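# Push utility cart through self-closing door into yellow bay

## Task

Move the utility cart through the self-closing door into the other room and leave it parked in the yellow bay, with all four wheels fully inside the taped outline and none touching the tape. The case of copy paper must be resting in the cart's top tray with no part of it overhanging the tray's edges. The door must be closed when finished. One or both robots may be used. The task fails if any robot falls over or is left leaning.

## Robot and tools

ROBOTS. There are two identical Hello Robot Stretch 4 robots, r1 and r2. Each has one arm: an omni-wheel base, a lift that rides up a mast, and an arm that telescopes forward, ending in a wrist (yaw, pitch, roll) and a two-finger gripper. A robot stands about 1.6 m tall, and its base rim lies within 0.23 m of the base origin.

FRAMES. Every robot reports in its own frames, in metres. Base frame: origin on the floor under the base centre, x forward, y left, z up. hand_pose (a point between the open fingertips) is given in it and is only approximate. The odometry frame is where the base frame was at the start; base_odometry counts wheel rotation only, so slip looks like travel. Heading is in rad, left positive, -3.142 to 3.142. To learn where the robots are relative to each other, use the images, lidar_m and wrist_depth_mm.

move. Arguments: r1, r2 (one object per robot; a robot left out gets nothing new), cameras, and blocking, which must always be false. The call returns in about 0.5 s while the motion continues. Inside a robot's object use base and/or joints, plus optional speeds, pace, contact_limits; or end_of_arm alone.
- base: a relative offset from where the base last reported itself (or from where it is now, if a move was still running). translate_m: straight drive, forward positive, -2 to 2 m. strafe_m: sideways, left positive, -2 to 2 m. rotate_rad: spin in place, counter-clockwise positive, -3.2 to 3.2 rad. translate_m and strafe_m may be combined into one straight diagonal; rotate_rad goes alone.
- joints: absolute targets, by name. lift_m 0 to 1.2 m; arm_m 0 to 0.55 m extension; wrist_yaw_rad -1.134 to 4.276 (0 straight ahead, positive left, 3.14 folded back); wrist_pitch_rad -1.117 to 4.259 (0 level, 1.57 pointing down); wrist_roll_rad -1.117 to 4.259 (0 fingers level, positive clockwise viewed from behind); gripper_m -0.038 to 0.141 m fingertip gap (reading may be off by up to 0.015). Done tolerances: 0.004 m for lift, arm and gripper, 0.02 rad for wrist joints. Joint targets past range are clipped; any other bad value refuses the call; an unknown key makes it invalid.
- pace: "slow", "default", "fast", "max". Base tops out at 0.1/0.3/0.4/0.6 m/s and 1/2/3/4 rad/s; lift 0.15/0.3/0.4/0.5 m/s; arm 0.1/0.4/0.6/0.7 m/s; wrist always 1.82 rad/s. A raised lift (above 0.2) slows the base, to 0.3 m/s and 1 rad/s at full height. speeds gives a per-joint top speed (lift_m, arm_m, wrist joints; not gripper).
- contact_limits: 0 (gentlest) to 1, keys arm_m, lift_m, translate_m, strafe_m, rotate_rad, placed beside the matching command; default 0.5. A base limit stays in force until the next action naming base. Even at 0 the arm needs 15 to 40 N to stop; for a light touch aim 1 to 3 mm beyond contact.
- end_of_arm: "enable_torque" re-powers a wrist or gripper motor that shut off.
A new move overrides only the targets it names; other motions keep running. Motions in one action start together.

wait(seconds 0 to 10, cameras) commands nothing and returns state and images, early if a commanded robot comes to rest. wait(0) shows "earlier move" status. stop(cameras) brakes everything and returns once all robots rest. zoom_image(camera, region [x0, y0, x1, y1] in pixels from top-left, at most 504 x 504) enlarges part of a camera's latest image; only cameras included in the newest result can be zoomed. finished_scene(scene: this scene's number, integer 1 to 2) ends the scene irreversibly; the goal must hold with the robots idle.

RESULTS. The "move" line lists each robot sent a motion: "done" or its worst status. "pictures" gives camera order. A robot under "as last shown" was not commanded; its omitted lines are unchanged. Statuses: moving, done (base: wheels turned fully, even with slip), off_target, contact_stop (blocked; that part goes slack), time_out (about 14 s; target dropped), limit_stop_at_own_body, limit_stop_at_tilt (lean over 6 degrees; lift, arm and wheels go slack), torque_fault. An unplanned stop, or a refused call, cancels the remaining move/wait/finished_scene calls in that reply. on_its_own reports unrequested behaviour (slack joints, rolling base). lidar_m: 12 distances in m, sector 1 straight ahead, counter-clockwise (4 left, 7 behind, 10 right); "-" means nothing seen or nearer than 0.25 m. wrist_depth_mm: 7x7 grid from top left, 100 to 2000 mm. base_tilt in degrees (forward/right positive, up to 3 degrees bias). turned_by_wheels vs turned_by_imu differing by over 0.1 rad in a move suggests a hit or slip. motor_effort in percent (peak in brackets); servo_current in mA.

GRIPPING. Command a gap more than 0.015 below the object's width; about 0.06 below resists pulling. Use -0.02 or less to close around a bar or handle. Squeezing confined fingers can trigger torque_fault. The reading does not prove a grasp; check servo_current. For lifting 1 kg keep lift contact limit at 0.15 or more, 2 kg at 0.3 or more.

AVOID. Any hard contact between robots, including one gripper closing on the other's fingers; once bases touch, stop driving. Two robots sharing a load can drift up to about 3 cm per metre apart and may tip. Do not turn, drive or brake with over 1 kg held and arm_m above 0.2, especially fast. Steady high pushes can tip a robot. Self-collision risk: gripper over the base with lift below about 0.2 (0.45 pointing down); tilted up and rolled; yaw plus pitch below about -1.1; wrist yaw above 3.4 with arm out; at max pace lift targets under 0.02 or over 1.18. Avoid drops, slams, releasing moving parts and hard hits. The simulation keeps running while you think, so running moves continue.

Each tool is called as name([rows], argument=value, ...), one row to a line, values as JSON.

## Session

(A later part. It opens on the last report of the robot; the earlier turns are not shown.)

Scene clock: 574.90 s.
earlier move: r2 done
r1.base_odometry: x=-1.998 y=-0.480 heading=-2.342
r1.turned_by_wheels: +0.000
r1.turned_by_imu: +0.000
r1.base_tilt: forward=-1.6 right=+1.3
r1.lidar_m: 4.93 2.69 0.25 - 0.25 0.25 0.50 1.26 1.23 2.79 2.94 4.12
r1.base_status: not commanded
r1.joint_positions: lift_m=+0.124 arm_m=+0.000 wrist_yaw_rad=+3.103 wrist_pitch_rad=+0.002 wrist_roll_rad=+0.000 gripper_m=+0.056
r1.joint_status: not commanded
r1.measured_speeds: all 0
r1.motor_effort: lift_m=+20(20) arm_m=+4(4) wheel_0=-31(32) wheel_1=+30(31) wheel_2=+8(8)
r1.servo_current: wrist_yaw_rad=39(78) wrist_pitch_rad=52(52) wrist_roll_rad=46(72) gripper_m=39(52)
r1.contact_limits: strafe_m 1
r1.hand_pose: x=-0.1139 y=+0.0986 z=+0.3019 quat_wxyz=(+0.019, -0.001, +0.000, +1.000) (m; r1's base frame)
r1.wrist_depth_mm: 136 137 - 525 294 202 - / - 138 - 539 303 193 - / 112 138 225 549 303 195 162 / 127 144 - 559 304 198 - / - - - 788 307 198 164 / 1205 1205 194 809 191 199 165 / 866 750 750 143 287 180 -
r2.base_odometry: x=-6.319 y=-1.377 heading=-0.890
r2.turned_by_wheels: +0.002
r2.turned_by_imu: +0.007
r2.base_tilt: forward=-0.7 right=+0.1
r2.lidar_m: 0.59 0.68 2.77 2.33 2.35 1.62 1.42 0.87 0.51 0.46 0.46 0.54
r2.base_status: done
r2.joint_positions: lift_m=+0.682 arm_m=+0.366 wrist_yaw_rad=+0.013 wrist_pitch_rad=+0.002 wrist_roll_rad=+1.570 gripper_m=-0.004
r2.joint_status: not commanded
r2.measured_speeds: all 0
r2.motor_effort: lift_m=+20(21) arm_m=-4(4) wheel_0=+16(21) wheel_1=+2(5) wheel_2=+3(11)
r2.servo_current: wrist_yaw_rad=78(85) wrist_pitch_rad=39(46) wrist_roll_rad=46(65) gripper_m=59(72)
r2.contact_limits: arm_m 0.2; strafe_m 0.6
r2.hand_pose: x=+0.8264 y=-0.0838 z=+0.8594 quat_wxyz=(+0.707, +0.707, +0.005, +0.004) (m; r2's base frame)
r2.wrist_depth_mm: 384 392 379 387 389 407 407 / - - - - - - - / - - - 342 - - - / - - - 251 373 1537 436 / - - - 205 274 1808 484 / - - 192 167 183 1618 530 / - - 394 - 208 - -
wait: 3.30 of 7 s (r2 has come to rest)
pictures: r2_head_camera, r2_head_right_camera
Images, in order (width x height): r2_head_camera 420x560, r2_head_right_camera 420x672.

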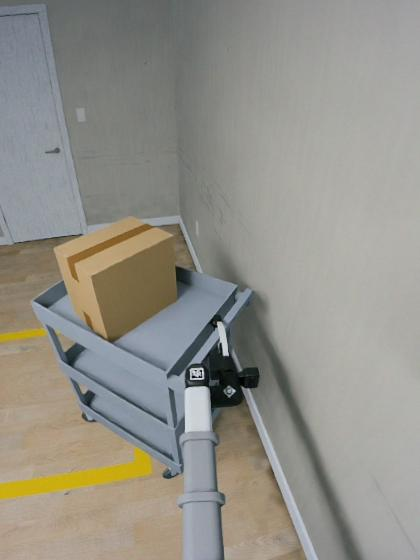

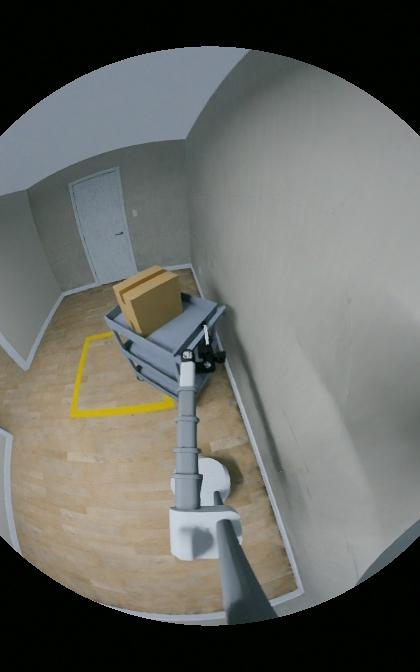

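move(r2={"base":{"translate_m":0.33,"strafe_m":0.5},"pace":"slow","contact_limits":{"strafe_m":0.6}}, blocking=false, cameras=[])

wait(seconds=9, cameras=["r2_head_camera","r2_head_right_camera"])

Scene clock: 581.67 s.
move: r2 moving
r1: as last shown
r1.lidar_m: 4.93 2.74 0.25 - 0.25 0.25 0.52 1.28 1.25 2.78 2.93 4.10
r1.motor_effort: lift_m=+19(20) arm_m=+4(4) wheel_0=-32(32) wheel_1=+31(31) wheel_2=+8(8)
r1.servo_current: wrist_yaw_rad=26(65) wrist_pitch_rad=46(52) wrist_roll_rad=46(65) gripper_m=46(46)
r1.contact_limits: strafe_m 1
r1.wrist_depth_mm: 136 137 - 530 294 202 - / - 138 - 539 300 193 - / 112 138 226 544 301 196 162 / 127 144 - 559 306 198 - / - - - 788 306 199 163 / 1205 1229 194 809 191 199 164 / 842 750 750 144 289 180 -
r2.base_odometry: x=-6.307 y=-1.376 heading=-0.890
r2.turned_by_wheels: +0.000
r2.turned_by_imu: +0.000
r2.base_tilt: forward=-0.7 right=+0.0
r2.lidar_m: 0.60 0.72 2.75 2.34 2.35 1.62 1.45 0.88 0.53 0.46 0.46 0.58
r2.base_status: translate_m moving; strafe_m moving
r2.joint_positions: lift_m=+0.682 arm_m=+0.366 wrist_yaw_rad=+0.012 wrist_pitch_rad=+0.002 wrist_roll_rad=+1.570 gripper_m=-0.004
r2.joint_status: not commanded
r2.measured_speeds: translate_m=+0.027 strafe_m=+0.040 rotate_rad=-0.005 lift_m=+0.000 arm_m=+0.000 wrist_yaw_rad=-0.006 wrist_pitch_rad=+0.000 wrist_roll_rad=+0.000
r2.motor_effort: lift_m=+20(21) arm_m=-4(4) wheel_0=-1(16) wheel_1=+12(13) wheel_2=-5(5)
r2.servo_current: wrist_yaw_rad=65(85) wrist_pitch_rad=46(46) wrist_roll_rad=59(59) gripper_m=59(65)
r2.contact_limits: arm_m 0.2; strafe_m 0.6
r2.hand_pose: x=+0.8264 y=-0.0838 z=+0.8594 quat_wxyz=(+0.707, +0.707, +0.005, +0.004) (m; r2's base frame)
r2.wrist_depth_mm: 379 375 379 384 384 387 402 / - - - - - - - / - - - 340 - - - / - - - 251 377 382 424 / - - - 202 274 1756 488 / - - 190 163 183 1618 508 / - - - - 204 - -
pictures: none
No camera images: "cameras" was empty.

Scene clock: 588.43 s.
earlier move: r2 done
r1.base_odometry: x=-1.998 y=-0.480 heading=-2.342
r1.turned_by_wheels: +0.000
r1.turned_by_imu: +0.000
r1.base_tilt: forward=-1.6 right=+1.3
r1.lidar_m: 4.95 2.71 0.25 - 0.25 0.25 0.51 1.25 1.26 2.80 2.93 4.09
r1.base_status: not commanded
r1.joint_positions: lift_m=+0.124 arm_m=+0.000 wrist_yaw_rad=+3.103 wrist_pitch_rad=+0.002 wrist_roll_rad=+0.000 gripper_m=+0.056
r1.joint_status: not commanded
r1.measured_speeds: all 0
r1.motor_effort: lift_m=+19(20) arm_m=+4(4) wheel_0=-32(32) wheel_1=+30(31) wheel_2=+8(8)
r1.servo_current: wrist_yaw_rad=59(72) wrist_pitch_rad=39(52) wrist_roll_rad=46(65) gripper_m=39(52)
r1.contact_limits: strafe_m 1
r1.hand_pose: x=-0.1139 y=+0.0986 z=+0.3019 quat_wxyz=(+0.019, -0.001, +0.000, +1.000) (m; r1's base frame)
r1.wrist_depth_mm: 136 137 - 525 293 202 - / - 138 - 544 300 194 - / 113 138 227 544 301 196 163 / 126 144 - 559 303 198 - / - - - 788 306 198 163 / 1182 1205 195 809 191 199 164 / 866 759 750 143 290 180 -
r2.base_odometry: x=-5.723 y=-1.320 heading=-0.891
r2.turned_by_wheels: -0.001
r2.turned_by_imu: -0.009
r2.base_tilt: forward=-0.6 right=+0.1
r2.lidar_m: 0.65 0.92 2.19 1.91 1.94 2.11 1.84 1.66 1.01 0.88 0.89 0.89
r2.base_status: done
r2.joint_positions: lift_m=+0.682 arm_m=+0.366 wrist_yaw_rad=-0.010 wrist_pitch_rad=+0.002 wrist_roll_rad=+1.570 gripper_m=-0.004
r2.joint_status: not commanded
r2.measured_speeds: all 0
r2.motor_effort: lift_m=+21(21) arm_m=+4(4) wheel_0=-8(21) wheel_1=+3(13) wheel_2=-9(21)
r2.servo_current: wrist_yaw_rad=65(85) wrist_pitch_rad=39(46) wrist_roll_rad=39(59) gripper_m=65(72)
r2.contact_limits: arm_m 0.2; strafe_m 0.6
r2.hand_pose: x=+0.8244 y=-0.0902 z=+0.8594 quat_wxyz=(+0.707, +0.707, -0.003, -0.004) (m; r2's base frame)
r2.wrist_depth_mm: - - - 272 - - - / - - - 249 327 329 338 / - - - 225 291 1661 1255 / - - - 205 271 1756 530 / - - - 190 243 788 - / - 439 191 173 182 - - / - 418 415 - - - -
wait: 6.77 of 9 s (r2 has come to rest)
pictures: r2_head_camera, r2_head_right_camera
Images, in order (width x height): r2_head_camera 420x560, r2_head_right_camera 420x672.

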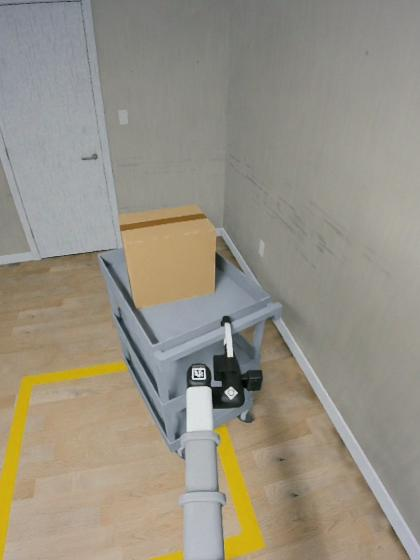

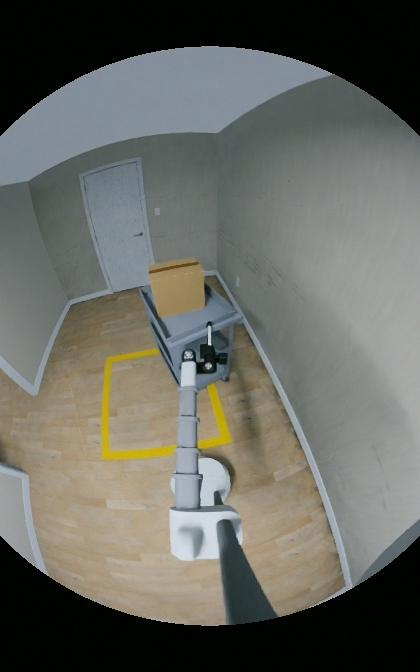

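move(r2={"base":{"translate_m":0.05,"strafe_m":0.6},"pace":"slow","contact_limits":{"strafe_m":0.6}}, blocking=false, cameras=[])

wait(seconds=9, cameras=["r2_head_camera","r2_head_right_camera"])

Scene clock: 610.17 s.
move: r2 moving
r1: as last shown
r1.lidar_m: 4.94 2.70 0.25 - 0.25 0.25 0.51 1.26 1.27 2.77 2.91 4.13
r1.motor_effort: lift_m=+20(20) arm_m=+4(4) wheel_0=-32(32) wheel_1=+30(31) wheel_2=+8(8)
r1.servo_current: wrist_yaw_rad=46(65) wrist_pitch_rad=46(52) wrist_roll_rad=46(65) gripper_m=39(46)
r1.contact_limits: strafe_m 1
r1.wrist_depth_mm: 135 137 - 530 294 202 - / - 138 - 535 298 194 - / 112 138 227 544 303 196 162 / 127 144 - 564 304 198 - / - - - 778 306 198 163 / 1229 1205 193 798 191 199 164 / 866 759 750 143 287 180 -
r2.base_odometry: x=-5.712 y=-1.312 heading=-0.893
r2.turned_by_wheels: -0.002
r2.turned_by_imu: -0.002
r2.base_tilt: forward=-0.7 right=+0.1
r2.lidar_m: 0.67 0.97 2.16 1.92 1.92 2.08 1.86 1.68 1.02 0.90 0.90 0.85
r2.base_status: translate_m moving; strafe_m moving
r2.joint_positions: lift_m=+0.682 arm_m=+0.366 wrist_yaw_rad=-0.010 wrist_pitch_rad=+0.002 wrist_roll_rad=+1.570 gripper_m=-0.004
r2.joint_status: not commanded
r2.measured_speeds: translate_m=+0.005 strafe_m=+0.052 rotate_rad=-0.001 lift_m=+0.000 arm_m=+0.000 wrist_yaw_rad=+0.000 wrist_pitch_rad=+0.000 wrist_roll_rad=+0.000
r2.motor_effort: lift_m=+20(21) arm_m=+4(4) wheel_0=-13(14) wheel_1=+4(7) wheel_2=-13(13)
r2.servo_current: wrist_yaw_rad=65(72) wrist_pitch_rad=39(46) wrist_roll_rad=46(59) gripper_m=59(65)
r2.contact_limits: arm_m 0.2; strafe_m 0.6
r2.hand_pose: x=+0.8244 y=-0.0902 z=+0.8594 quat_wxyz=(+0.707, +0.707, -0.003, -0.004) (m; r2's base frame)
r2.wrist_depth_mm: - - - 273 - - - / - - - 250 329 329 342 / - - - 224 290 1618 1255 / - - - 205 270 1708 535 / - - - 189 245 768 - / - 442 189 172 178 - - / - 415 413 - - - -
pictures: none
No camera images: "cameras" was empty.

Scene clock: 616.87 s.
earlier move: r2 done
r1.base_odometry: x=-1.998 y=-0.480 heading=-2.342
r1.turned_by_wheels: +0.000
r1.turned_by_imu: +0.000
r1.base_tilt: forward=-1.6 right=+1.3
r1.lidar_m: 4.91 2.70 0.25 - 0.25 0.25 0.54 1.26 1.27 2.80 2.92 4.08
r1.base_status: not commanded
r1.joint_positions: lift_m=+0.124 arm_m=+0.000 wrist_yaw_rad=+3.103 wrist_pitch_rad=+0.002 wrist_roll_rad=+0.000 gripper_m=+0.056
r1.joint_status: not commanded
r1.measured_speeds: all 0
r1.motor_effort: lift_m=+19(20) arm_m=+4(4) wheel_0=-31(32) wheel_1=+30(31) wheel_2=+8(8)
r1.servo_current: wrist_yaw_rad=26(72) wrist_pitch_rad=39(52) wrist_roll_rad=46(65) gripper_m=39(52)
r1.contact_limits: strafe_m 1
r1.hand_pose: x=-0.1139 y=+0.0986 z=+0.3019 quat_wxyz=(+0.019, -0.001, +0.000, +1.000) (m; r1's base frame)
r1.wrist_depth_mm: 136 138 - 521 296 202 - / - 138 - 535 300 193 - / 113 138 226 544 303 196 162 / 127 144 - 564 303 198 - / - - - 778 307 198 164 / 1229 1229 193 809 191 199 164 / 866 759 750 143 287 180 -
r2.base_odometry: x=-5.225 y=-0.982 heading=-0.892
r2.turned_by_wheels: +0.001
r2.turned_by_imu: -0.003
r2.base_tilt: forward=-0.6 right=+0.0
r2.lidar_m: 0.75 2.51 1.62 2.12 1.36 1.61 2.02 2.04 1.66 1.46 1.46 0.75
r2.base_status: done
r2.joint_positions: lift_m=+0.682 arm_m=+0.366 wrist_yaw_rad=-0.007 wrist_pitch_rad=+0.002 wrist_roll_rad=+1.570 gripper_m=-0.004
r2.joint_status: not commanded
r2.measured_speeds: all 0
r2.motor_effort: lift_m=+21(21) arm_m=+4(4) wheel_0=-9(18) wheel_1=+1(7) wheel_2=-6(14)
r2.servo_current: wrist_yaw_rad=39(78) wrist_pitch_rad=33(52) wrist_roll_rad=46(65) gripper_m=65(72)
r2.contact_limits: arm_m 0.2; strafe_m 0.6
r2.hand_pose: x=+0.8247 y=-0.0894 z=+0.8594 quat_wxyz=(+0.707, +0.707, -0.002, -0.003) (m; r2's base frame)
r2.wrist_depth_mm: - - 530 134 188 - - / - 397 397 141 198 768 - / - 424 418 148 208 - - / - 473 455 156 220 - - / - - 508 166 231 - - / - - 189 178 181 1756 521 / - - - - 256 1708 480
wait: 6.70 of 9 s (r2 has come to rest)
pictures: r2_head_camera, r2_head_right_camera
Images, in order (width x height): r2_head_camera 420x560, r2_head_right_camera 420x672.

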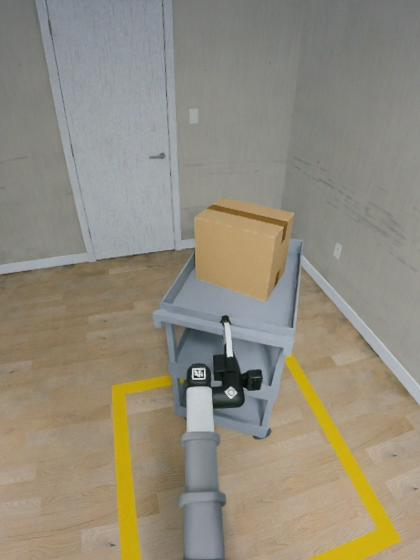

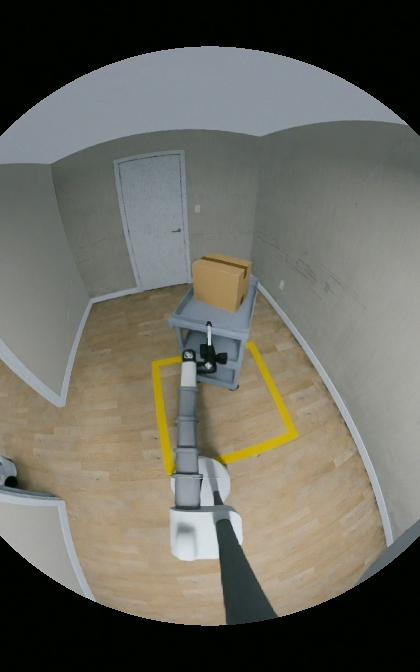

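move(r2={"base":{"translate_m":-0.28,"strafe_m":0.08},"pace":"slow","contact_limits":{"translate_m":0.6}}, blocking=false, cameras=[])

wait(seconds=9, cameras=["r2_head_camera","r2_head_right_camera"])

Scene clock: 624.03 s.
move: r2 moving
r1: as last shown
r1.lidar_m: 4.92 2.68 0.25 - 0.25 0.26 0.55 1.25 1.21 2.76 2.92 4.08
r1.motor_effort: lift_m=+19(20) arm_m=+4(4) wheel_0=-32(32) wheel_1=+30(31) wheel_2=+8(8)
r1.servo_current: wrist_yaw_rad=39(72) wrist_pitch_rad=39(46) wrist_roll_rad=39(52) gripper_m=46(46)
r1.contact_limits: strafe_m 1
r1.wrist_depth_mm: 136 137 - 525 294 202 - / - 138 - 535 298 194 - / 112 138 227 539 303 196 162 / 127 144 - 559 306 197 - / - - - 778 306 198 163 / 1205 1205 193 809 191 200 164 / 854 759 750 143 287 180 -
r2.base_odometry: x=-5.229 y=-0.970 heading=-0.893
r2.turned_by_wheels: -0.001
r2.turned_by_imu: +0.000
r2.base_tilt: forward=-0.7 right=+0.1
r2.lidar_m: 0.75 2.48 1.60 2.10 1.35 1.62 2.02 2.03 1.68 1.46 1.46 0.74
r2.base_status: translate_m moving; strafe_m moving
r2.joint_positions: lift_m=+0.682 arm_m=+0.366 wrist_yaw_rad=-0.003 wrist_pitch_rad=+0.002 wrist_roll_rad=+1.570 gripper_m=-0.004
r2.joint_status: not commanded
r2.measured_speeds: translate_m=-0.049 strafe_m=+0.014 rotate_rad=-0.001 lift_m=+0.000 arm_m=+0.000 wrist_yaw_rad=+0.006 wrist_pitch_rad=+0.000 wrist_roll_rad=+0.000
r2.motor_effort: lift_m=+21(21) arm_m=-4(4) wheel_0=-16(16) wheel_1=-8(10) wheel_2=+12(12)
r2.servo_current: wrist_yaw_rad=39(59) wrist_pitch_rad=39(46) wrist_roll_rad=46(52) gripper_m=65(65)
r2.contact_limits: arm_m 0.2; translate_m 0.6
r2.hand_pose: x=+0.8250 y=-0.0883 z=+0.8594 quat_wxyz=(+0.707, +0.707, +0.000, -0.002) (m; r2's base frame)
r2.wrist_depth_mm: - - 521 134 187 - - / - 397 397 141 196 768 - / - 421 418 148 207 - - / - 473 459 156 219 - - / - - 508 165 231 - - / - - 189 178 181 1708 521 / - - - - - 1756 473
pictures: none
No camera images: "cameras" was empty.

Scene clock: 627.70 s.
earlier move: r2 done
r1.base_odometry: x=-1.998 y=-0.480 heading=-2.342
r1.turned_by_wheels: +0.000
r1.turned_by_imu: +0.000
r1.base_tilt: forward=-1.6 right=+1.3
r1.lidar_m: 4.95 2.70 0.25 - 0.25 0.25 0.52 1.27 1.23 2.78 2.93 4.10
r1.base_status: not commanded
r1.joint_positions: lift_m=+0.124 arm_m=+0.000 wrist_yaw_rad=+3.103 wrist_pitch_rad=+0.002 wrist_roll_rad=+0.000 gripper_m=+0.056
r1.joint_status: not commanded
r1.measured_speeds: all 0
r1.motor_effort: lift_m=+20(20) arm_m=+4(4) wheel_0=-32(32) wheel_1=+30(31) wheel_2=+8(8)
r1.servo_current: wrist_yaw_rad=46(72) wrist_pitch_rad=46(52) wrist_roll_rad=46(65) gripper_m=52(52)
r1.contact_limits: strafe_m 1
r1.hand_pose: x=-0.1139 y=+0.0986 z=+0.3019 quat_wxyz=(+0.019, -0.001, +0.000, +1.000) (m; r1's base frame)
r1.wrist_depth_mm: 136 137 - 535 293 202 - / - 138 - 535 301 193 - / 113 138 227 539 301 196 163 / 127 144 - 554 303 198 - / - - - 788 304 198 163 / 1229 1205 193 809 191 199 164 / 854 750 750 143 287 181 -
r2.base_odometry: x=-5.338 y=-0.714 heading=-0.891
r2.turned_by_wheels: +0.002
r2.turned_by_imu: +0.004
r2.base_tilt: forward=-0.7 right=+0.1
r2.lidar_m: 0.74 2.23 1.64 1.20 1.21 1.48 1.76 1.77 1.79 1.56 1.59 0.75
r2.base_status: done
r2.joint_positions: lift_m=+0.682 arm_m=+0.366 wrist_yaw_rad=+0.006 wrist_pitch_rad=+0.002 wrist_roll_rad=+1.570 gripper_m=-0.004
r2.joint_status: not commanded
r2.measured_speeds: all 0
r2.motor_effort: lift_m=+20(21) arm_m=-4(4) wheel_0=+1(16) wheel_1=-1(10) wheel_2=+13(17)
r2.servo_current: wrist_yaw_rad=52(65) wrist_pitch_rad=46(46) wrist_roll_rad=46(65) gripper_m=59(72)
r2.contact_limits: arm_m 0.2; translate_m 0.6
r2.hand_pose: x=+0.8258 y=-0.0858 z=+0.8594 quat_wxyz=(+0.707, +0.707, +0.003, +0.001) (m; r2's base frame)
r2.wrist_depth_mm: - - - 141 195 - - / - - 466 147 203 759 - / - 418 415 152 213 - - / - 466 452 159 221 842 - / - - 492 167 232 - - / - - 187 176 177 1756 - / - - - - - 1537 484
wait: 3.67 of 9 s (r2 has come to rest)
pictures: r2_head_camera, r2_head_right_camera
Images, in order (width x height): r2_head_camera 420x560, r2_head_right_camera 420x672.

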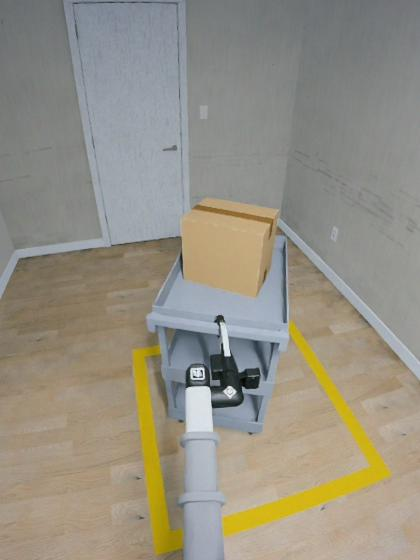

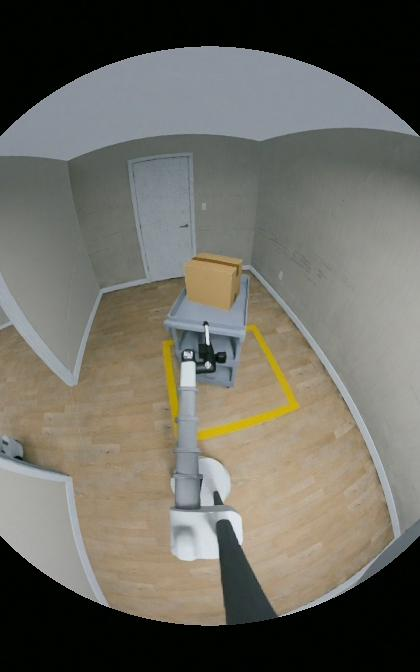

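move(r2={"joints":{"gripper_m":0.08}}, blocking=false, cameras=[])

wait(seconds=4, cameras=[])

move(r2={"joints":{"arm_m":0.1},"pace":"slow"}, blocking=false, cameras=[])

wait(seconds=5, cameras=[])

move(r2={"base":{"translate_m":-0.5,"strafe_m":-0.25}}, blocking=false, cameras=[])

move(r1={"base":{"translate_m":0.9,"strafe_m":-0.5}}, blocking=false, cameras=[])

wait(seconds=4, cameras=[])

wait(seconds=6, cameras=["r2_head_camera","r2_head_right_camera","r2_head_left_camera","r1_head_left_camera"])

Scene clock: 643.90 s.
move: r2 moving
r1: as last shown
r1.lidar_m: 4.93 2.70 0.25 - 0.25 0.25 0.54 1.25 1.24 2.78 2.90 4.11
r1.motor_effort: lift_m=+19(20) arm_m=+4(4) wheel_0=-31(32) wheel_1=+30(31) wheel_2=+8(8)
r1.servo_current: wrist_yaw_rad=52(72) wrist_pitch_rad=46(46) wrist_roll_rad=46(59) gripper_m=39(46)
r1.contact_limits: strafe_m 1
r1.wrist_depth_mm: 136 138 - 525 294 202 - / - 138 - 535 298 194 - / 112 138 226 544 301 196 162 / 127 144 - 559 304 197 - / - - - 788 307 199 164 / 1205 1229 194 798 191 199 164 / 854 750 768 144 287 180 -
r2.base_odometry: x=-5.338 y=-0.714 heading=-0.891
r2.turned_by_wheels: +0.000
r2.turned_by_imu: +0.001
r2.base_tilt: forward=-0.7 right=+0.1
r2.lidar_m: 0.77 2.26 1.62 1.20 1.21 1.49 1.77 1.80 1.82 1.58 1.60 0.75
r2.base_status: not commanded
r2.joint_positions: lift_m=+0.682 arm_m=+0.366 wrist_yaw_rad=+0.006 wrist_pitch_rad=+0.002 wrist_roll_rad=+1.570 gripper_m=+0.016
r2.joint_status: gripper_m moving
r2.measured_speeds: all 0
r2.motor_effort: lift_m=+21(21) arm_m=-4(4) wheel_0=+4(4) wheel_1=+0(2) wheel_2=+10(13)
r2.servo_current: wrist_yaw_rad=52(59) wrist_pitch_rad=46(46) wrist_roll_rad=46(59) gripper_m=111(111)
r2.contact_limits: arm_m 0.2; translate_m 0.6
r2.hand_pose: x=+0.8258 y=-0.0858 z=+0.8594 quat_wxyz=(+0.707, +0.707, +0.003, +0.001) (m; r2's base frame)
r2.wrist_depth_mm: - - - 144 198 723 - / - - 473 150 206 768 - / - 424 415 155 215 - - / - 469 452 161 224 842 - / - - 496 170 235 - - / - - 189 179 182 1921 - / - - - - 132 1618 488
pictures: none
No camera images: "cameras" was empty.

Scene clock: 645.03 s.
earlier move: r2 done
r1.base_odometry: x=-1.998 y=-0.480 heading=-2.342
r1.turned_by_wheels: +0.000
r1.turned_by_imu: +0.000
r1.base_tilt: forward=-1.6 right=+1.3
r1.lidar_m: 4.95 2.71 0.25 - 0.25 0.25 0.52 1.26 1.25 2.78 2.91 4.08
r1.base_status: not commanded
r1.joint_positions: lift_m=+0.124 arm_m=+0.000 wrist_yaw_rad=+3.103 wrist_pitch_rad=+0.002 wrist_roll_rad=+0.000 gripper_m=+0.056
r1.joint_status: not commanded
r1.measured_speeds: all 0
r1.motor_effort: lift_m=+20(20) arm_m=+4(4) wheel_0=-32(32) wheel_1=+31(31) wheel_2=+8(8)
r1.servo_current: wrist_yaw_rad=65(72) wrist_pitch_rad=46(52) wrist_roll_rad=39(59) gripper_m=39(46)
r1.contact_limits: strafe_m 1
r1.hand_pose: x=-0.1139 y=+0.0986 z=+0.3019 quat_wxyz=(+0.019, -0.001, +0.000, +1.000) (m; r1's base frame)
r1.wrist_depth_mm: 136 138 - 525 294 203 - / - 138 - 539 298 194 - / 112 138 226 549 301 196 162 / 127 144 - 564 304 198 - / - - - 788 306 198 164 / 1281 1205 194 809 191 200 164 / 866 759 750 143 289 180 -
r2.base_odometry: x=-5.338 y=-0.714 heading=-0.891
r2.turned_by_wheels: +0.000
r2.turned_by_imu: +0.000
r2.base_tilt: forward=-0.7 right=+0.0
r2.lidar_m: 0.77 2.24 1.63 1.19 1.20 1.47 1.77 1.76 1.79 1.58 1.60 0.77
r2.base_status: not commanded
r2.joint_positions: lift_m=+0.682 arm_m=+0.366 wrist_yaw_rad=+0.006 wrist_pitch_rad=+0.002 wrist_roll_rad=+1.570 gripper_m=+0.080
r2.joint_status: all done
r2.measured_speeds: all 0
r2.motor_effort: lift_m=+20(21) arm_m=-4(4) wheel_0=+3(4) wheel_1=+0(2) wheel_2=+9(13)
r2.servo_current: wrist_yaw_rad=59(65) wrist_pitch_rad=39(46) wrist_roll_rad=52(59) gripper_m=52(130)
r2.contact_limits: arm_m 0.2; translate_m 0.6
r2.hand_pose: x=+0.8258 y=-0.0858 z=+0.8594 quat_wxyz=(+0.707, +0.707, +0.003, +0.001) (m; r2's base frame)
r2.wrist_depth_mm: - - - 147 202 723 - / - - 484 153 211 759 - / - 427 421 159 219 - - / - 469 459 166 228 854 - / - - 496 175 238 - - / - - 194 181 187 1863 - / - - - - 132 1618 488
wait: 1.13 of 4 s (r2 has come to rest)
pictures: none
No camera images: "cameras" was empty.

Scene clock: 645.53 s.
move: r2 moving
r1: as last shown
r1.lidar_m: 4.94 2.70 0.25 - 0.25 0.25 0.54 1.26 1.27 2.80 2.93 4.12
r1.motor_effort: lift_m=+20(20) arm_m=+4(4) wheel_0=-31(32) wheel_1=+30(31) wheel_2=+8(8)
r1.servo_current: wrist_yaw_rad=52(65) wrist_pitch_rad=39(52) wrist_roll_rad=52(59) gripper_m=33(46)
r1.contact_limits: strafe_m 1
r1.wrist_depth_mm: 136 137 - 530 293 202 - / - 138 - 530 301 194 - / 113 138 226 544 300 196 162 / 127 144 - 559 306 197 - / - - - 798 306 198 164 / 1205 1205 193 809 191 199 164 / 854 750 750 143 287 180 -
r2.base_odometry: x=-5.338 y=-0.714 heading=-0.891
r2.turned_by_wheels: -0.001
r2.turned_by_imu: -0.001
r2.base_tilt: forward=-0.6 right=+0.1
r2.lidar_m: 0.77 2.23 1.66 1.21 1.22 1.45 1.79 1.79 1.79 1.60 1.60 0.76
r2.base_status: not commanded
r2.joint_positions: lift_m=+0.682 arm_m=+0.354 wrist_yaw_rad=+0.003 wrist_pitch_rad=+0.002 wrist_roll_rad=+1.570 gripper_m=+0.080
r2.joint_status: arm_m moving
r2.measured_speeds: translate_m=+0.000 strafe_m=+0.000 rotate_rad=+0.000 lift_m=+0.000 arm_m=-0.049 wrist_yaw_rad=+0.000 wrist_pitch_rad=+0.000 wrist_roll_rad=+0.000
r2.motor_effort: lift_m=+19(21) arm_m=-5(10) wheel_0=+3(4) wheel_1=+1(1) wheel_2=+4(9)
r2.servo_current: wrist_yaw_rad=52(59) wrist_pitch_rad=39(46) wrist_roll_rad=52(52) gripper_m=39(52)
r2.contact_limits: translate_m 0.6
r2.hand_pose: x=+0.8131 y=-0.0866 z=+0.8595 quat_wxyz=(+0.707, +0.707, +0.002, +0.000) (m; r2's base frame)
r2.wrist_depth_mm: - - - 160 213 1576 - / - - 554 165 221 - - / - 439 430 173 231 831 - / - 480 466 180 240 854 - / - - 496 189 250 - - / - - 194 194 191 - - / - - - - - 1863 496
pictures: none
No camera images: "cameras" was empty.

Scene clock: 648.97 s.
earlier move: r2 done
r1.base_odometry: x=-1.998 y=-0.480 heading=-2.342
r1.turned_by_wheels: +0.000
r1.turned_by_imu: +0.000
r1.base_tilt: forward=-1.6 right=+1.3
r1.lidar_m: 4.94 2.68 0.25 - 0.25 0.26 0.50 1.25 1.25 2.77 2.94 4.12
r1.base_status: not commanded
r1.joint_positions: lift_m=+0.124 arm_m=+0.000 wrist_yaw_rad=+3.103 wrist_pitch_rad=+0.002 wrist_roll_rad=+0.000 gripper_m=+0.056
r1.joint_status: not commanded
r1.measured_speeds: all 0
r1.motor_effort: lift_m=+20(20) arm_m=+4(4) wheel_0=-32(32) wheel_1=+30(31) wheel_2=+8(8)
r1.servo_current: wrist_yaw_rad=59(65) wrist_pitch_rad=39(52) wrist_roll_rad=59(72) gripper_m=46(52)
r1.contact_limits: strafe_m 1
r1.hand_pose: x=-0.1139 y=+0.0986 z=+0.3019 quat_wxyz=(+0.019, -0.001, +0.000, +1.000) (m; r1's base frame)
r1.wrist_depth_mm: 135 138 - 525 293 202 - / - 137 - 535 298 194 - / 112 138 226 544 301 196 162 / 126 144 - 554 303 198 - / - - - 788 306 198 164 / 1182 1205 193 820 190 199 164 / 854 759 759 143 287 180 -
r2.base_odometry: x=-5.338 y=-0.714 heading=-0.891
r2.turned_by_wheels: +0.000
r2.turned_by_imu: +0.000
r2.base_tilt: forward=-0.6 right=+0.1
r2.lidar_m: 0.74 2.25 1.65 1.21 1.20 1.45 1.75 1.78 1.79 1.59 1.62 0.76
r2.base_status: not commanded
r2.joint_positions: lift_m=+0.682 arm_m=+0.100 wrist_yaw_rad=+0.003 wrist_pitch_rad=+0.002 wrist_roll_rad=+1.570 gripper_m=+0.080
r2.joint_status: all done
r2.measured_speeds: all 0
r2.motor_effort: lift_m=+19(21) arm_m=-7(13) wheel_0=+2(4) wheel_1=+0(1) wheel_2=+3(9)
r2.servo_current: wrist_yaw_rad=65(65) wrist_pitch_rad=39(46) wrist_roll_rad=52(65) gripper_m=52(65)
r2.contact_limits: translate_m 0.6
r2.hand_pose: x=+0.5598 y=-0.0866 z=+0.8595 quat_wxyz=(+0.707, +0.707, +0.002, +0.000) (m; r2's base frame)
r2.wrist_depth_mm: - - - - - 1661 1160 / - - - 466 - 1576 462 / - - 691 477 - - 484 / - - 707 496 1118 - 500 / - - 788 517 525 - 521 / - - 193 535 191 554 544 / - - - - - 1756 1078
wait: 3.43 of 5 s (r2 has come to rest)
pictures: none
No camera images: "cameras" was empty.

Scene clock: 649.47 s.
move: r2 moving
r1: as last shown
r1.lidar_m: 4.93 2.70 0.25 - 0.25 0.26 0.54 1.28 1.26 2.79 2.94 4.10
r1.motor_effort: lift_m=+20(20) arm_m=+4(4) wheel_0=-31(32) wheel_1=+31(31) wheel_2=+8(8)
r1.servo_current: wrist_yaw_rad=52(59) wrist_pitch_rad=39(46) wrist_roll_rad=46(59) gripper_m=46(46)
r1.contact_limits: strafe_m 1
r1.wrist_depth_mm: 136 137 - 530 293 202 - / - 138 - 535 298 194 - / 113 138 226 544 300 196 162 / 127 144 - 559 304 197 - / - - - 788 304 198 164 / 1205 1229 193 809 190 199 164 / 866 750 750 143 287 180 -
r2.base_odometry: x=-5.370 y=-0.700 heading=-0.892
r2.turned_by_wheels: +0.000
r2.turned_by_imu: +0.000
r2.base_tilt: forward=-0.7 right=+0.0
r2.lidar_m: 0.78 2.26 1.67 1.20 1.23 1.50 1.74 1.75 1.80 1.58 1.55 0.81
r2.base_status: translate_m moving; strafe_m moving
r2.joint_positions: lift_m=+0.682 arm_m=+0.100 wrist_yaw_rad=+0.003 wrist_pitch_rad=+0.002 wrist_roll_rad=+1.570 gripper_m=+0.080
r2.joint_status: not commanded
r2.measured_speeds: translate_m=-0.122 strafe_m=-0.061 rotate_rad=+0.005 lift_m=+0.000 arm_m=+0.000 wrist_yaw_rad=+0.000 wrist_pitch_rad=+0.000 wrist_roll_rad=+0.000
r2.motor_effort: lift_m=+19(19) arm_m=-7(8) wheel_0=-3(9) wheel_1=-10(11) wheel_2=+12(13)
r2.servo_current: wrist_yaw_rad=46(52) wrist_pitch_rad=39(52) wrist_roll_rad=46(59) gripper_m=52(59)
r2.hand_pose: x=+0.5598 y=-0.0866 z=+0.8595 quat_wxyz=(+0.707, +0.707, +0.002, +0.000) (m; r2's base frame)
r2.wrist_depth_mm: - - - - - 1661 1182 / - - - - - 1708 492 / - - 809 496 1098 - 504 / - - 759 517 - - 521 / - - 798 544 - - 544 / - - 193 564 191 574 585 / - - - - - 1708 1118
pictures: none
No camera images: "cameras" was empty.

Scene clock: 649.97 s.
earlier move: r2 moving
move: r1 contact_stop
r1.base_odometry: x=-2.000 y=-0.479 heading=-2.339
r1.turned_by_wheels: +0.003
r1.turned_by_imu: +0.003
r1.base_tilt: forward=-1.5 right=+1.3
r1.lidar_m: 4.93 2.73 0.25 - 0.25 0.25 0.53 1.24 1.25 2.79 2.92 4.13
r1.base_status: translate_m contact_stop; strafe_m contact_stop
r1.joint_positions: lift_m=+0.124 arm_m=+0.000 wrist_yaw_rad=+3.103 wrist_pitch_rad=+0.002 wrist_roll_rad=+0.000 gripper_m=+0.056
r1.joint_status: not commanded
r1.measured_speeds: all 0
r1.on_its_own: the wheels are slack since a contact_stop
r1.motor_effort: lift_m=+19(20) arm_m=+4(4) wheel_0=+0(29) wheel_1=+1(30) wheel_2=+1(7)
r1.servo_current: wrist_yaw_rad=46(59) wrist_pitch_rad=39(46) wrist_roll_rad=52(52) gripper_m=39(46)
r1.hand_pose: x=-0.1139 y=+0.0986 z=+0.3019 quat_wxyz=(+0.019, -0.001, +0.000, +1.000) (m; r1's base frame)
r1.wrist_depth_mm: 136 137 - 535 296 202 - / - 138 - 544 303 194 - / 113 138 226 554 304 196 162 / 127 144 - 564 306 198 - / - - - 788 307 198 164 / 1182 1229 193 831 191 199 164 / 866 759 750 143 287 180 -
r2.base_odometry: x=-5.466 y=-0.656 heading=-0.892
r2.turned_by_wheels: +0.000
r2.turned_by_imu: +0.000
r2.base_tilt: forward=-0.6 right=+0.1
r2.lidar_m: 0.85 2.29 1.77 1.24 1.24 1.50 1.63 1.65 1.76 1.55 1.57 1.89
r2.base_status: translate_m moving; strafe_m moving
r2.joint_positions: lift_m=+0.682 arm_m=+0.100 wrist_yaw_rad=+0.003 wrist_pitch_rad=+0.002 wrist_roll_rad=+1.570 gripper_m=+0.080
r2.joint_status: not commanded
r2.measured_speeds: translate_m=-0.247 strafe_m=-0.123 rotate_rad=-0.001 lift_m=+0.000 arm_m=+0.000 wrist_yaw_rad=+0.000 wrist_pitch_rad=+0.000 wrist_roll_rad=+0.000
r2.motor_effort: lift_m=+19(19) arm_m=-7(8) wheel_0=-5(9) wheel_1=-11(12) wheel_2=+12(13)
r2.servo_current: wrist_yaw_rad=46(59) wrist_pitch_rad=39(39) wrist_roll_rad=46(52) gripper_m=52(59)
r2.hand_pose: x=+0.5598 y=-0.0866 z=+0.8595 quat_wxyz=(+0.707, +0.707, +0.002, +0.000) (m; r2's base frame)
r2.wrist_depth_mm: - - - - - 1618 1138 / - - - - - 1808 1182 / - - - 580 - 580 580 / - - 831 603 - 603 - / - - 891 640 - 634 - / - - 193 640 190 661 1366 / - - - - - - -
pictures: none
No camera images: "cameras" was empty.

not run: a stop that you did not command came earlier in this reply.

not run: a stop that you did not command came earlier in this reply.

move(r1={"base":{"translate_m":0.9,"strafe_m":-0.5},"contact_limits":{"translate_m":1.0}}, blocking=false, cameras=[])

wait(seconds=5, cameras=["r2_head_camera","r2_head_right_camera","r1_head_left_camera"])

Scene clock: 653.30 s.
earlier move: r1 contact_stop; r2 done
move: r1 moving
r1.base_odometry: x=-2.034 y=-0.489 heading=-2.338
r1.turned_by_wheels: +0.000
r1.turned_by_imu: +0.000
r1.base_tilt: forward=-1.6 right=+1.3
r1.lidar_m: 4.91 2.70 0.25 - 0.25 0.25 0.56 1.26 1.32 2.77 2.93 4.11
r1.base_status: earlier translate_m contact_stop (by the wheels' count: +0.001 of +0.900); earlier strafe_m contact_stop (by the wheels' count: -0.001 of -0.500); translate_m moving; strafe_m moving
r1.joint_positions: lift_m=+0.124 arm_m=+0.000 wrist_yaw_rad=+3.103 wrist_pitch_rad=+0.002 wrist_roll_rad=+0.000 gripper_m=+0.056
r1.joint_status: not commanded
r1.measured_speeds: translate_m=+0.123 strafe_m=-0.067 rotate_rad=-0.004 lift_m=+0.000 arm_m=+0.000 wrist_yaw_rad=+0.000 wrist_pitch_rad=+0.000 wrist_roll_rad=+0.000
r1.motor_effort: lift_m=+19(20) arm_m=+4(4) wheel_0=+8(9) wheel_1=+5(6) wheel_2=-7(9)
r1.servo_current: wrist_yaw_rad=52(65) wrist_pitch_rad=46(46) wrist_roll_rad=59(65) gripper_m=46(46)
r1.contact_limits: translate_m 1
r1.hand_pose: x=-0.1139 y=+0.0986 z=+0.3019 quat_wxyz=(+0.019, -0.001, +0.000, +1.000) (m; r1's base frame)
r1.wrist_depth_mm: 136 137 - - 303 195 - / - 137 - - 309 196 - / 112 138 226 - 310 198 162 / 127 145 - - 315 199 - / - - - 931 317 200 164 / 1229 1229 194 946 191 200 165 / 854 750 759 154 297 181 -
r2.base_odometry: x=-5.847 y=-0.482 heading=-0.892
r2.turned_by_wheels: +0.000
r2.turned_by_imu: +0.000
r2.base_tilt: forward=-0.7 right=+0.1
r2.lidar_m: 1.21 1.39 2.12 1.33 1.34 1.40 1.24 1.22 1.48 1.45 1.47 1.75
r2.base_status: done
r2.joint_positions: lift_m=+0.682 arm_m=+0.100 wrist_yaw_rad=+0.003 wrist_pitch_rad=+0.002 wrist_roll_rad=+1.570 gripper_m=+0.080
r2.joint_status: not commanded
r2.measured_speeds: all 0
r2.motor_effort: lift_m=+19(19) arm_m=-7(7) wheel_0=-4(4) wheel_1=-3(3) wheel_2=+3(4)
r2.servo_current: wrist_yaw_rad=46(52) wrist_pitch_rad=39(46) wrist_roll_rad=46(52) gripper_m=59(59)
r2.hand_pose: x=+0.5597 y=-0.0866 z=+0.8595 quat_wxyz=(+0.707, +0.707, +0.002, +0.000) (m; r2's base frame)
r2.wrist_depth_mm: - - - - - 1661 1182 / - - - - - 1708 1160 / - - - - - 1756 1182 / - - - - - 1537 1138 / - - - 1160 1576 - 1060 / - - 194 1255 192 - 1078 / - - - - - 1756 1098
pictures: none
No camera images: "cameras" was empty.

Scene clock: 657.57 s.
earlier move: r1 done
r1.base_odometry: x=-2.984 y=-0.779 heading=-2.338
r1.turned_by_wheels: +0.000
r1.turned_by_imu: -0.002
r1.base_tilt: forward=-1.6 right=+1.3
r1.lidar_m: 4.02 3.30 2.48 2.41 2.42 1.70 1.27 1.85 2.40 2.32 2.45 3.42
r1.base_status: done
r1.joint_positions: lift_m=+0.124 arm_m=+0.000 wrist_yaw_rad=+3.103 wrist_pitch_rad=+0.002 wrist_roll_rad=+0.000 gripper_m=+0.056
r1.joint_status: not commanded
r1.measured_speeds: all 0
r1.motor_effort: lift_m=+19(20) arm_m=+4(4) wheel_0=+1(11) wheel_1=+4(8) wheel_2=+1(11)
r1.servo_current: wrist_yaw_rad=59(72) wrist_pitch_rad=46(52) wrist_roll_rad=39(65) gripper_m=39(46)
r1.contact_limits: translate_m 1
r1.hand_pose: x=-0.1139 y=+0.0986 z=+0.3019 quat_wxyz=(+0.019, -0.001, +0.000, +1.000) (m; r1's base frame)
r1.wrist_depth_mm: 136 137 - - - - - / 108 138 - - - - - / 113 138 206 - - - - / 128 146 250 - - - - / 1708 - - - 1863 1756 1708 / 1229 1205 192 1160 187 1160 1098 / 854 759 759 788 778 759 741
r2.base_odometry: x=-5.847 y=-0.482 heading=-0.892
r2.turned_by_wheels: +0.000
r2.turned_by_imu: +0.001
r2.base_tilt: forward=-0.6 right=+0.0
r2.lidar_m: 1.24 1.38 1.70 1.34 1.33 1.42 1.23 1.23 1.52 1.43 1.48 1.76
r2.base_status: done
r2.joint_positions: lift_m=+0.682 arm_m=+0.100 wrist_yaw_rad=+0.003 wrist_pitch_rad=+0.002 wrist_roll_rad=+1.570 gripper_m=+0.080
r2.joint_status: not commanded
r2.measured_speeds: all 0
r2.motor_effort: lift_m=+19(19) arm_m=-7(8) wheel_0=-4(5) wheel_1=-3(3) wheel_2=+4(4)
r2.servo_current: wrist_yaw_rad=59(65) wrist_pitch_rad=39(52) wrist_roll_rad=33(65) gripper_m=59(59)
r2.hand_pose: x=+0.5597 y=-0.0866 z=+0.8595 quat_wxyz=(+0.707, +0.707, +0.002, +0.000) (m; r2's base frame)
r2.wrist_depth_mm: - - - - - 1661 1160 / - - - - - 1708 1205 / - - - - - 1708 1160 / - - - - - 1537 1138 / - - - 1160 1576 - 1098 / - - 193 1255 193 - 1098 / - - - - - 1661 1098
wait: 4.27 of 5 s (r1 has come to rest)
pictures: r1_head_left_camera, r2_head_camera, r2_head_right_camera
Images, in order (width x height): r1_head_left_camera 420x672, r2_head_camera 420x560, r2_head_right_camera 420x672.

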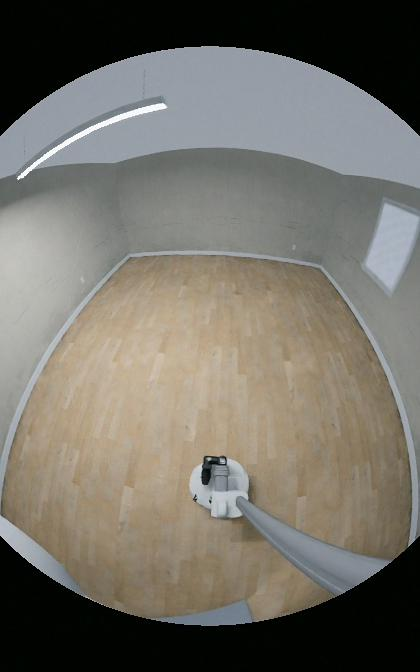

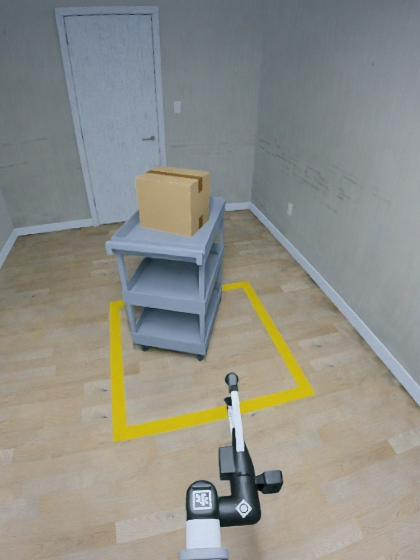

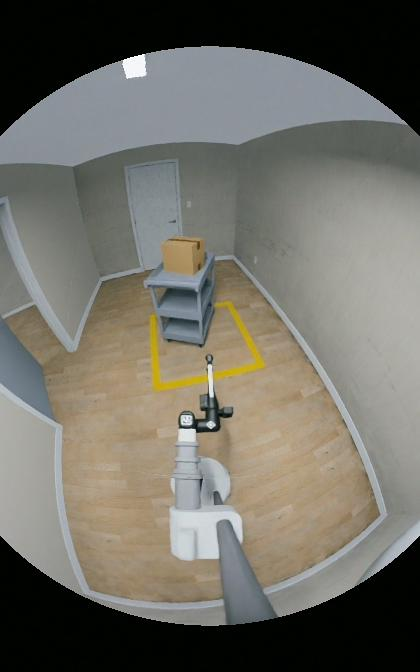

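zoom_image(camera="r2_head_camera", region=[90, 220, 340, 450])

wait(seconds=3, cameras=["r2_head_left_camera","r2_head_right_camera"])

Scaled by 2.016 from the camera's 420x560 image, which has a finer 1200x1600 frame.

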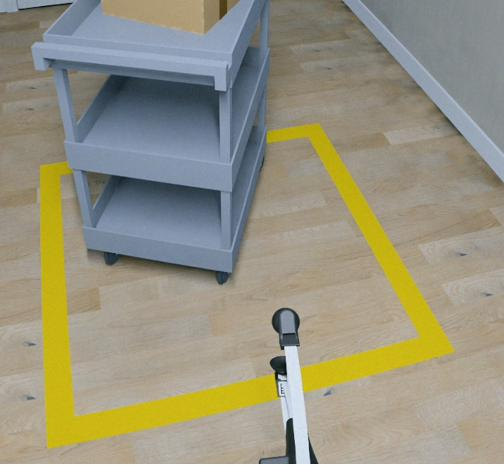

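Scene clock: 669.10 s.
r1.base_odometry: x=-2.984 y=-0.779 heading=-2.338
r1.turned_by_wheels: +0.000
r1.turned_by_imu: -0.001
r1.base_tilt: forward=-1.6 right=+1.3
r1.lidar_m: 3.99 3.30 2.50 2.39 2.38 1.80 1.75 1.85 2.42 2.32 2.44 3.44
r1.base_status: done
r1.joint_positions: lift_m=+0.124 arm_m=+0.000 wrist_yaw_rad=+3.103 wrist_pitch_rad=+0.002 wrist_roll_rad=+0.000 gripper_m=+0.056
r1.joint_status: not commanded
r1.measured_speeds: all 0
r1.motor_effort: lift_m=+20(20) arm_m=+4(4) wheel_0=+0(11) wheel_1=+3(8) wheel_2=+1(11)
r1.servo_current: wrist_yaw_rad=52(72) wrist_pitch_rad=46(52) wrist_roll_rad=59(65) gripper_m=46(46)
r1.contact_limits: translate_m 1
r1.hand_pose: x=-0.1139 y=+0.0986 z=+0.3019 quat_wxyz=(+0.019, -0.001, +0.000, +1.000) (m; r1's base frame)
r1.wrist_depth_mm: 136 138 - - - - - / 108 138 - - - - - / 113 138 206 - - - - / 128 145 249 - - - - / 1708 - - 1661 1808 1756 1708 / 1205 1205 193 1182 187 1160 1098 / 854 750 759 788 778 759 750
r2.base_odometry: x=-5.847 y=-0.482 heading=-0.892
r2.turned_by_wheels: +0.000
r2.turned_by_imu: +0.001
r2.base_tilt: forward=-0.6 right=+0.1
r2.lidar_m: 1.24 1.39 1.62 1.35 1.36 1.41 1.23 1.24 1.52 1.45 1.46 1.76
r2.base_status: done
r2.joint_positions: lift_m=+0.682 arm_m=+0.100 wrist_yaw_rad=+0.003 wrist_pitch_rad=+0.002 wrist_roll_rad=+1.570 gripper_m=+0.080
r2.joint_status: not commanded
r2.measured_speeds: all 0
r2.motor_effort: lift_m=+19(19) arm_m=-7(8) wheel_0=-4(5) wheel_1=-3(3) wheel_2=+4(4)
r2.servo_current: wrist_yaw_rad=46(65) wrist_pitch_rad=39(52) wrist_roll_rad=46(65) gripper_m=59(59)
r2.hand_pose: x=+0.5597 y=-0.0866 z=+0.8595 quat_wxyz=(+0.707, +0.707, +0.002, +0.000) (m; r2's base frame)
r2.wrist_depth_mm: - - - - - 1708 1182 / - - - - - 1708 1182 / - - - - - 1708 1182 / - - - - - 1537 1138 / - - - 1160 1576 - 1078 / - - 194 1229 192 - 1078 / - - - - - 1708 1078
wait: 3.00 s; at rest from the start
pictures: r2_head_left_camera, r2_head_right_camera
Images, in order (width x height): r2_head_left_camera 420x672, r2_head_right_camera 420x672.

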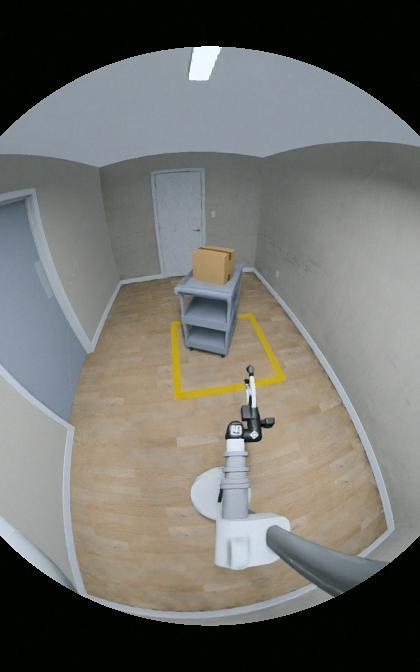

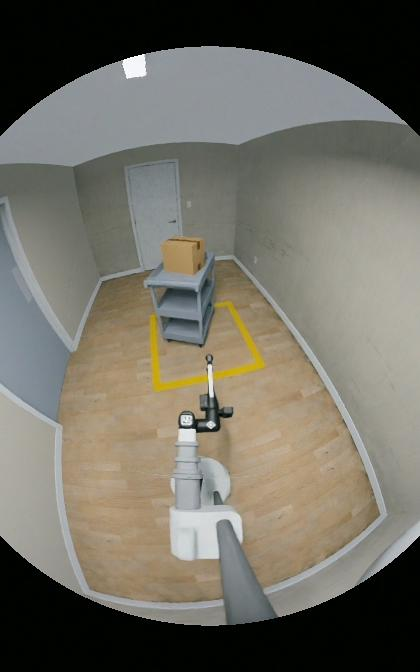

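move(r2={"base":{"translate_m":0.5,"strafe_m":0.25}}, blocking=false, cameras=[])

wait(seconds=6, cameras=["r2_head_camera","r2_head_right_camera"])

Scene clock: 679.63 s.
move: r2 moving
r1: as last shown
r1.turned_by_imu: +0.000
r1.lidar_m: 4.01 3.29 2.48 2.40 2.38 1.79 1.75 1.83 2.42 2.32 2.42 3.43
r1.motor_effort: lift_m=+19(20) arm_m=+4(4) wheel_0=+1(1) wheel_1=+4(4) wheel_2=+1(1)
r1.servo_current: wrist_yaw_rad=59(65) wrist_pitch_rad=39(46) wrist_roll_rad=46(59) gripper_m=46(46)
r1.contact_limits: translate_m 1
r1.wrist_depth_mm: 135 138 - - - - - / 108 138 - - - - - / 113 138 206 - - - - / 128 145 248 - - - - / 1708 - - 1661 1863 1808 1708 / 1205 1229 193 1160 187 1138 1098 / 866 759 759 809 768 750 750
r2.base_odometry: x=-5.815 y=-0.497 heading=-0.891
r2.turned_by_wheels: +0.000
r2.turned_by_imu: +0.001
r2.base_tilt: forward=-0.7 right=+0.0
r2.lidar_m: 1.19 1.38 1.63 1.35 1.34 1.45 1.24 1.28 1.54 1.43 1.49 1.76
r2.base_status: translate_m moving; strafe_m moving
r2.joint_positions: lift_m=+0.682 arm_m=+0.100 wrist_yaw_rad=+0.003 wrist_pitch_rad=+0.002 wrist_roll_rad=+1.570 gripper_m=+0.080
r2.joint_status: not commanded
r2.measured_speeds: translate_m=+0.120 strafe_m=+0.060 rotate_rad=-0.002 lift_m=+0.000 arm_m=+0.000 wrist_yaw_rad=+0.000 wrist_pitch_rad=+0.000 wrist_roll_rad=+0.000
r2.motor_effort: lift_m=+19(19) arm_m=-7(7) wheel_0=+3(6) wheel_1=+10(10) wheel_2=-11(13)
r2.servo_current: wrist_yaw_rad=46(65) wrist_pitch_rad=39(46) wrist_roll_rad=39(59) gripper_m=46(59)
r2.hand_pose: x=+0.5597 y=-0.0867 z=+0.8595 quat_wxyz=(+0.707, +0.707, +0.002, +0.000) (m; r2's base frame)
r2.wrist_depth_mm: - - - - - 1661 1229 / - - - - - 1863 1182 / - - - - - 1808 1182 / - - - - - 1499 1138 / - - - 1182 1537 946 976 / - - 194 1229 192 - 1098 / - - - - - 1921 1078
pictures: none
No camera images: "cameras" was empty.

Scene clock: 682.37 s.
earlier move: r2 done
r1.base_odometry: x=-2.984 y=-0.779 heading=-2.338
r1.turned_by_wheels: +0.000
r1.turned_by_imu: +0.000
r1.base_tilt: forward=-1.6 right=+1.3
r1.lidar_m: 4.03 3.29 2.48 2.40 2.42 1.81 1.75 1.87 2.40 2.32 2.43 3.46
r1.base_status: not commanded
r1.joint_positions: lift_m=+0.124 arm_m=+0.000 wrist_yaw_rad=+3.103 wrist_pitch_rad=+0.002 wrist_roll_rad=+0.000 gripper_m=+0.056
r1.joint_status: not commanded
r1.measured_speeds: all 0
r1.motor_effort: lift_m=+19(20) arm_m=+4(4) wheel_0=+0(1) wheel_1=+3(4) wheel_2=+1(1)
r1.servo_current: wrist_yaw_rad=52(72) wrist_pitch_rad=39(52) wrist_roll_rad=46(65) gripper_m=39(46)
r1.contact_limits: translate_m 1
r1.hand_pose: x=-0.1139 y=+0.0986 z=+0.3019 quat_wxyz=(+0.019, -0.001, +0.000, +1.000) (m; r1's base frame)
r1.wrist_depth_mm: 136 138 - - - - - / 108 138 - - - - - / 113 138 206 - - - - / 128 145 247 - - - - / 1756 - - 1661 1808 1756 1618 / 1205 1255 194 1160 187 1138 1098 / 854 750 750 809 778 768 759
r2.base_odometry: x=-5.338 y=-0.714 heading=-0.891
r2.turned_by_wheels: +0.000
r2.turned_by_imu: +0.001
r2.base_tilt: forward=-0.6 right=+0.1
r2.lidar_m: 0.77 2.27 1.46 1.22 1.22 1.45 1.77 1.80 1.81 1.60 1.59 0.77
r2.base_status: done
r2.joint_positions: lift_m=+0.682 arm_m=+0.100 wrist_yaw_rad=+0.003 wrist_pitch_rad=+0.002 wrist_roll_rad=+1.570 gripper_m=+0.080
r2.joint_status: not commanded
r2.measured_speeds: all 0
r2.motor_effort: lift_m=+19(19) arm_m=-7(7) wheel_0=+4(8) wheel_1=+3(12) wheel_2=-2(14)
r2.servo_current: wrist_yaw_rad=33(65) wrist_pitch_rad=39(52) wrist_roll_rad=59(59) gripper_m=52(59)
r2.hand_pose: x=+0.5597 y=-0.0867 z=+0.8595 quat_wxyz=(+0.707, +0.707, +0.002, +0.000) (m; r2's base frame)
r2.wrist_depth_mm: - - - - - 1661 1098 / - - - 459 - 1576 462 / - - 691 477 - - 480 / - - 723 496 1118 - 500 / - - 788 521 521 - 525 / - - 193 539 191 544 554 / - - - - - 1708 1098
wait: 2.73 of 6 s (r2 has come to rest)
pictures: r2_head_camera, r2_head_right_camera
Images, in order (width x height): r2_head_camera 420x560, r2_head_right_camera 420x672.

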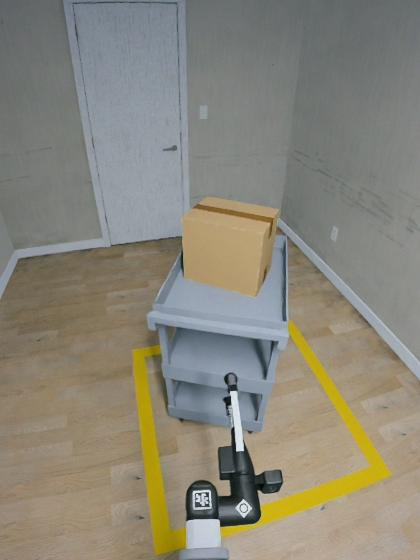

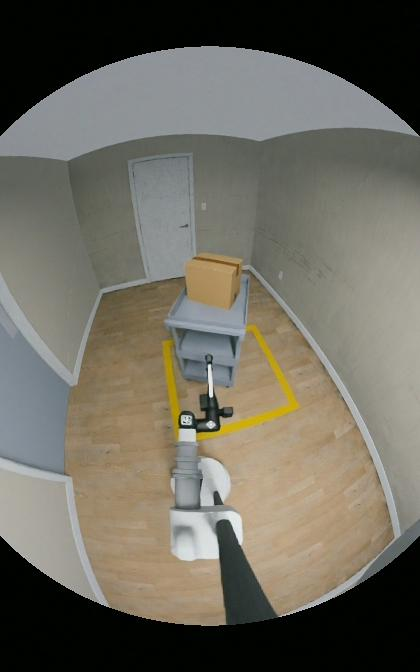

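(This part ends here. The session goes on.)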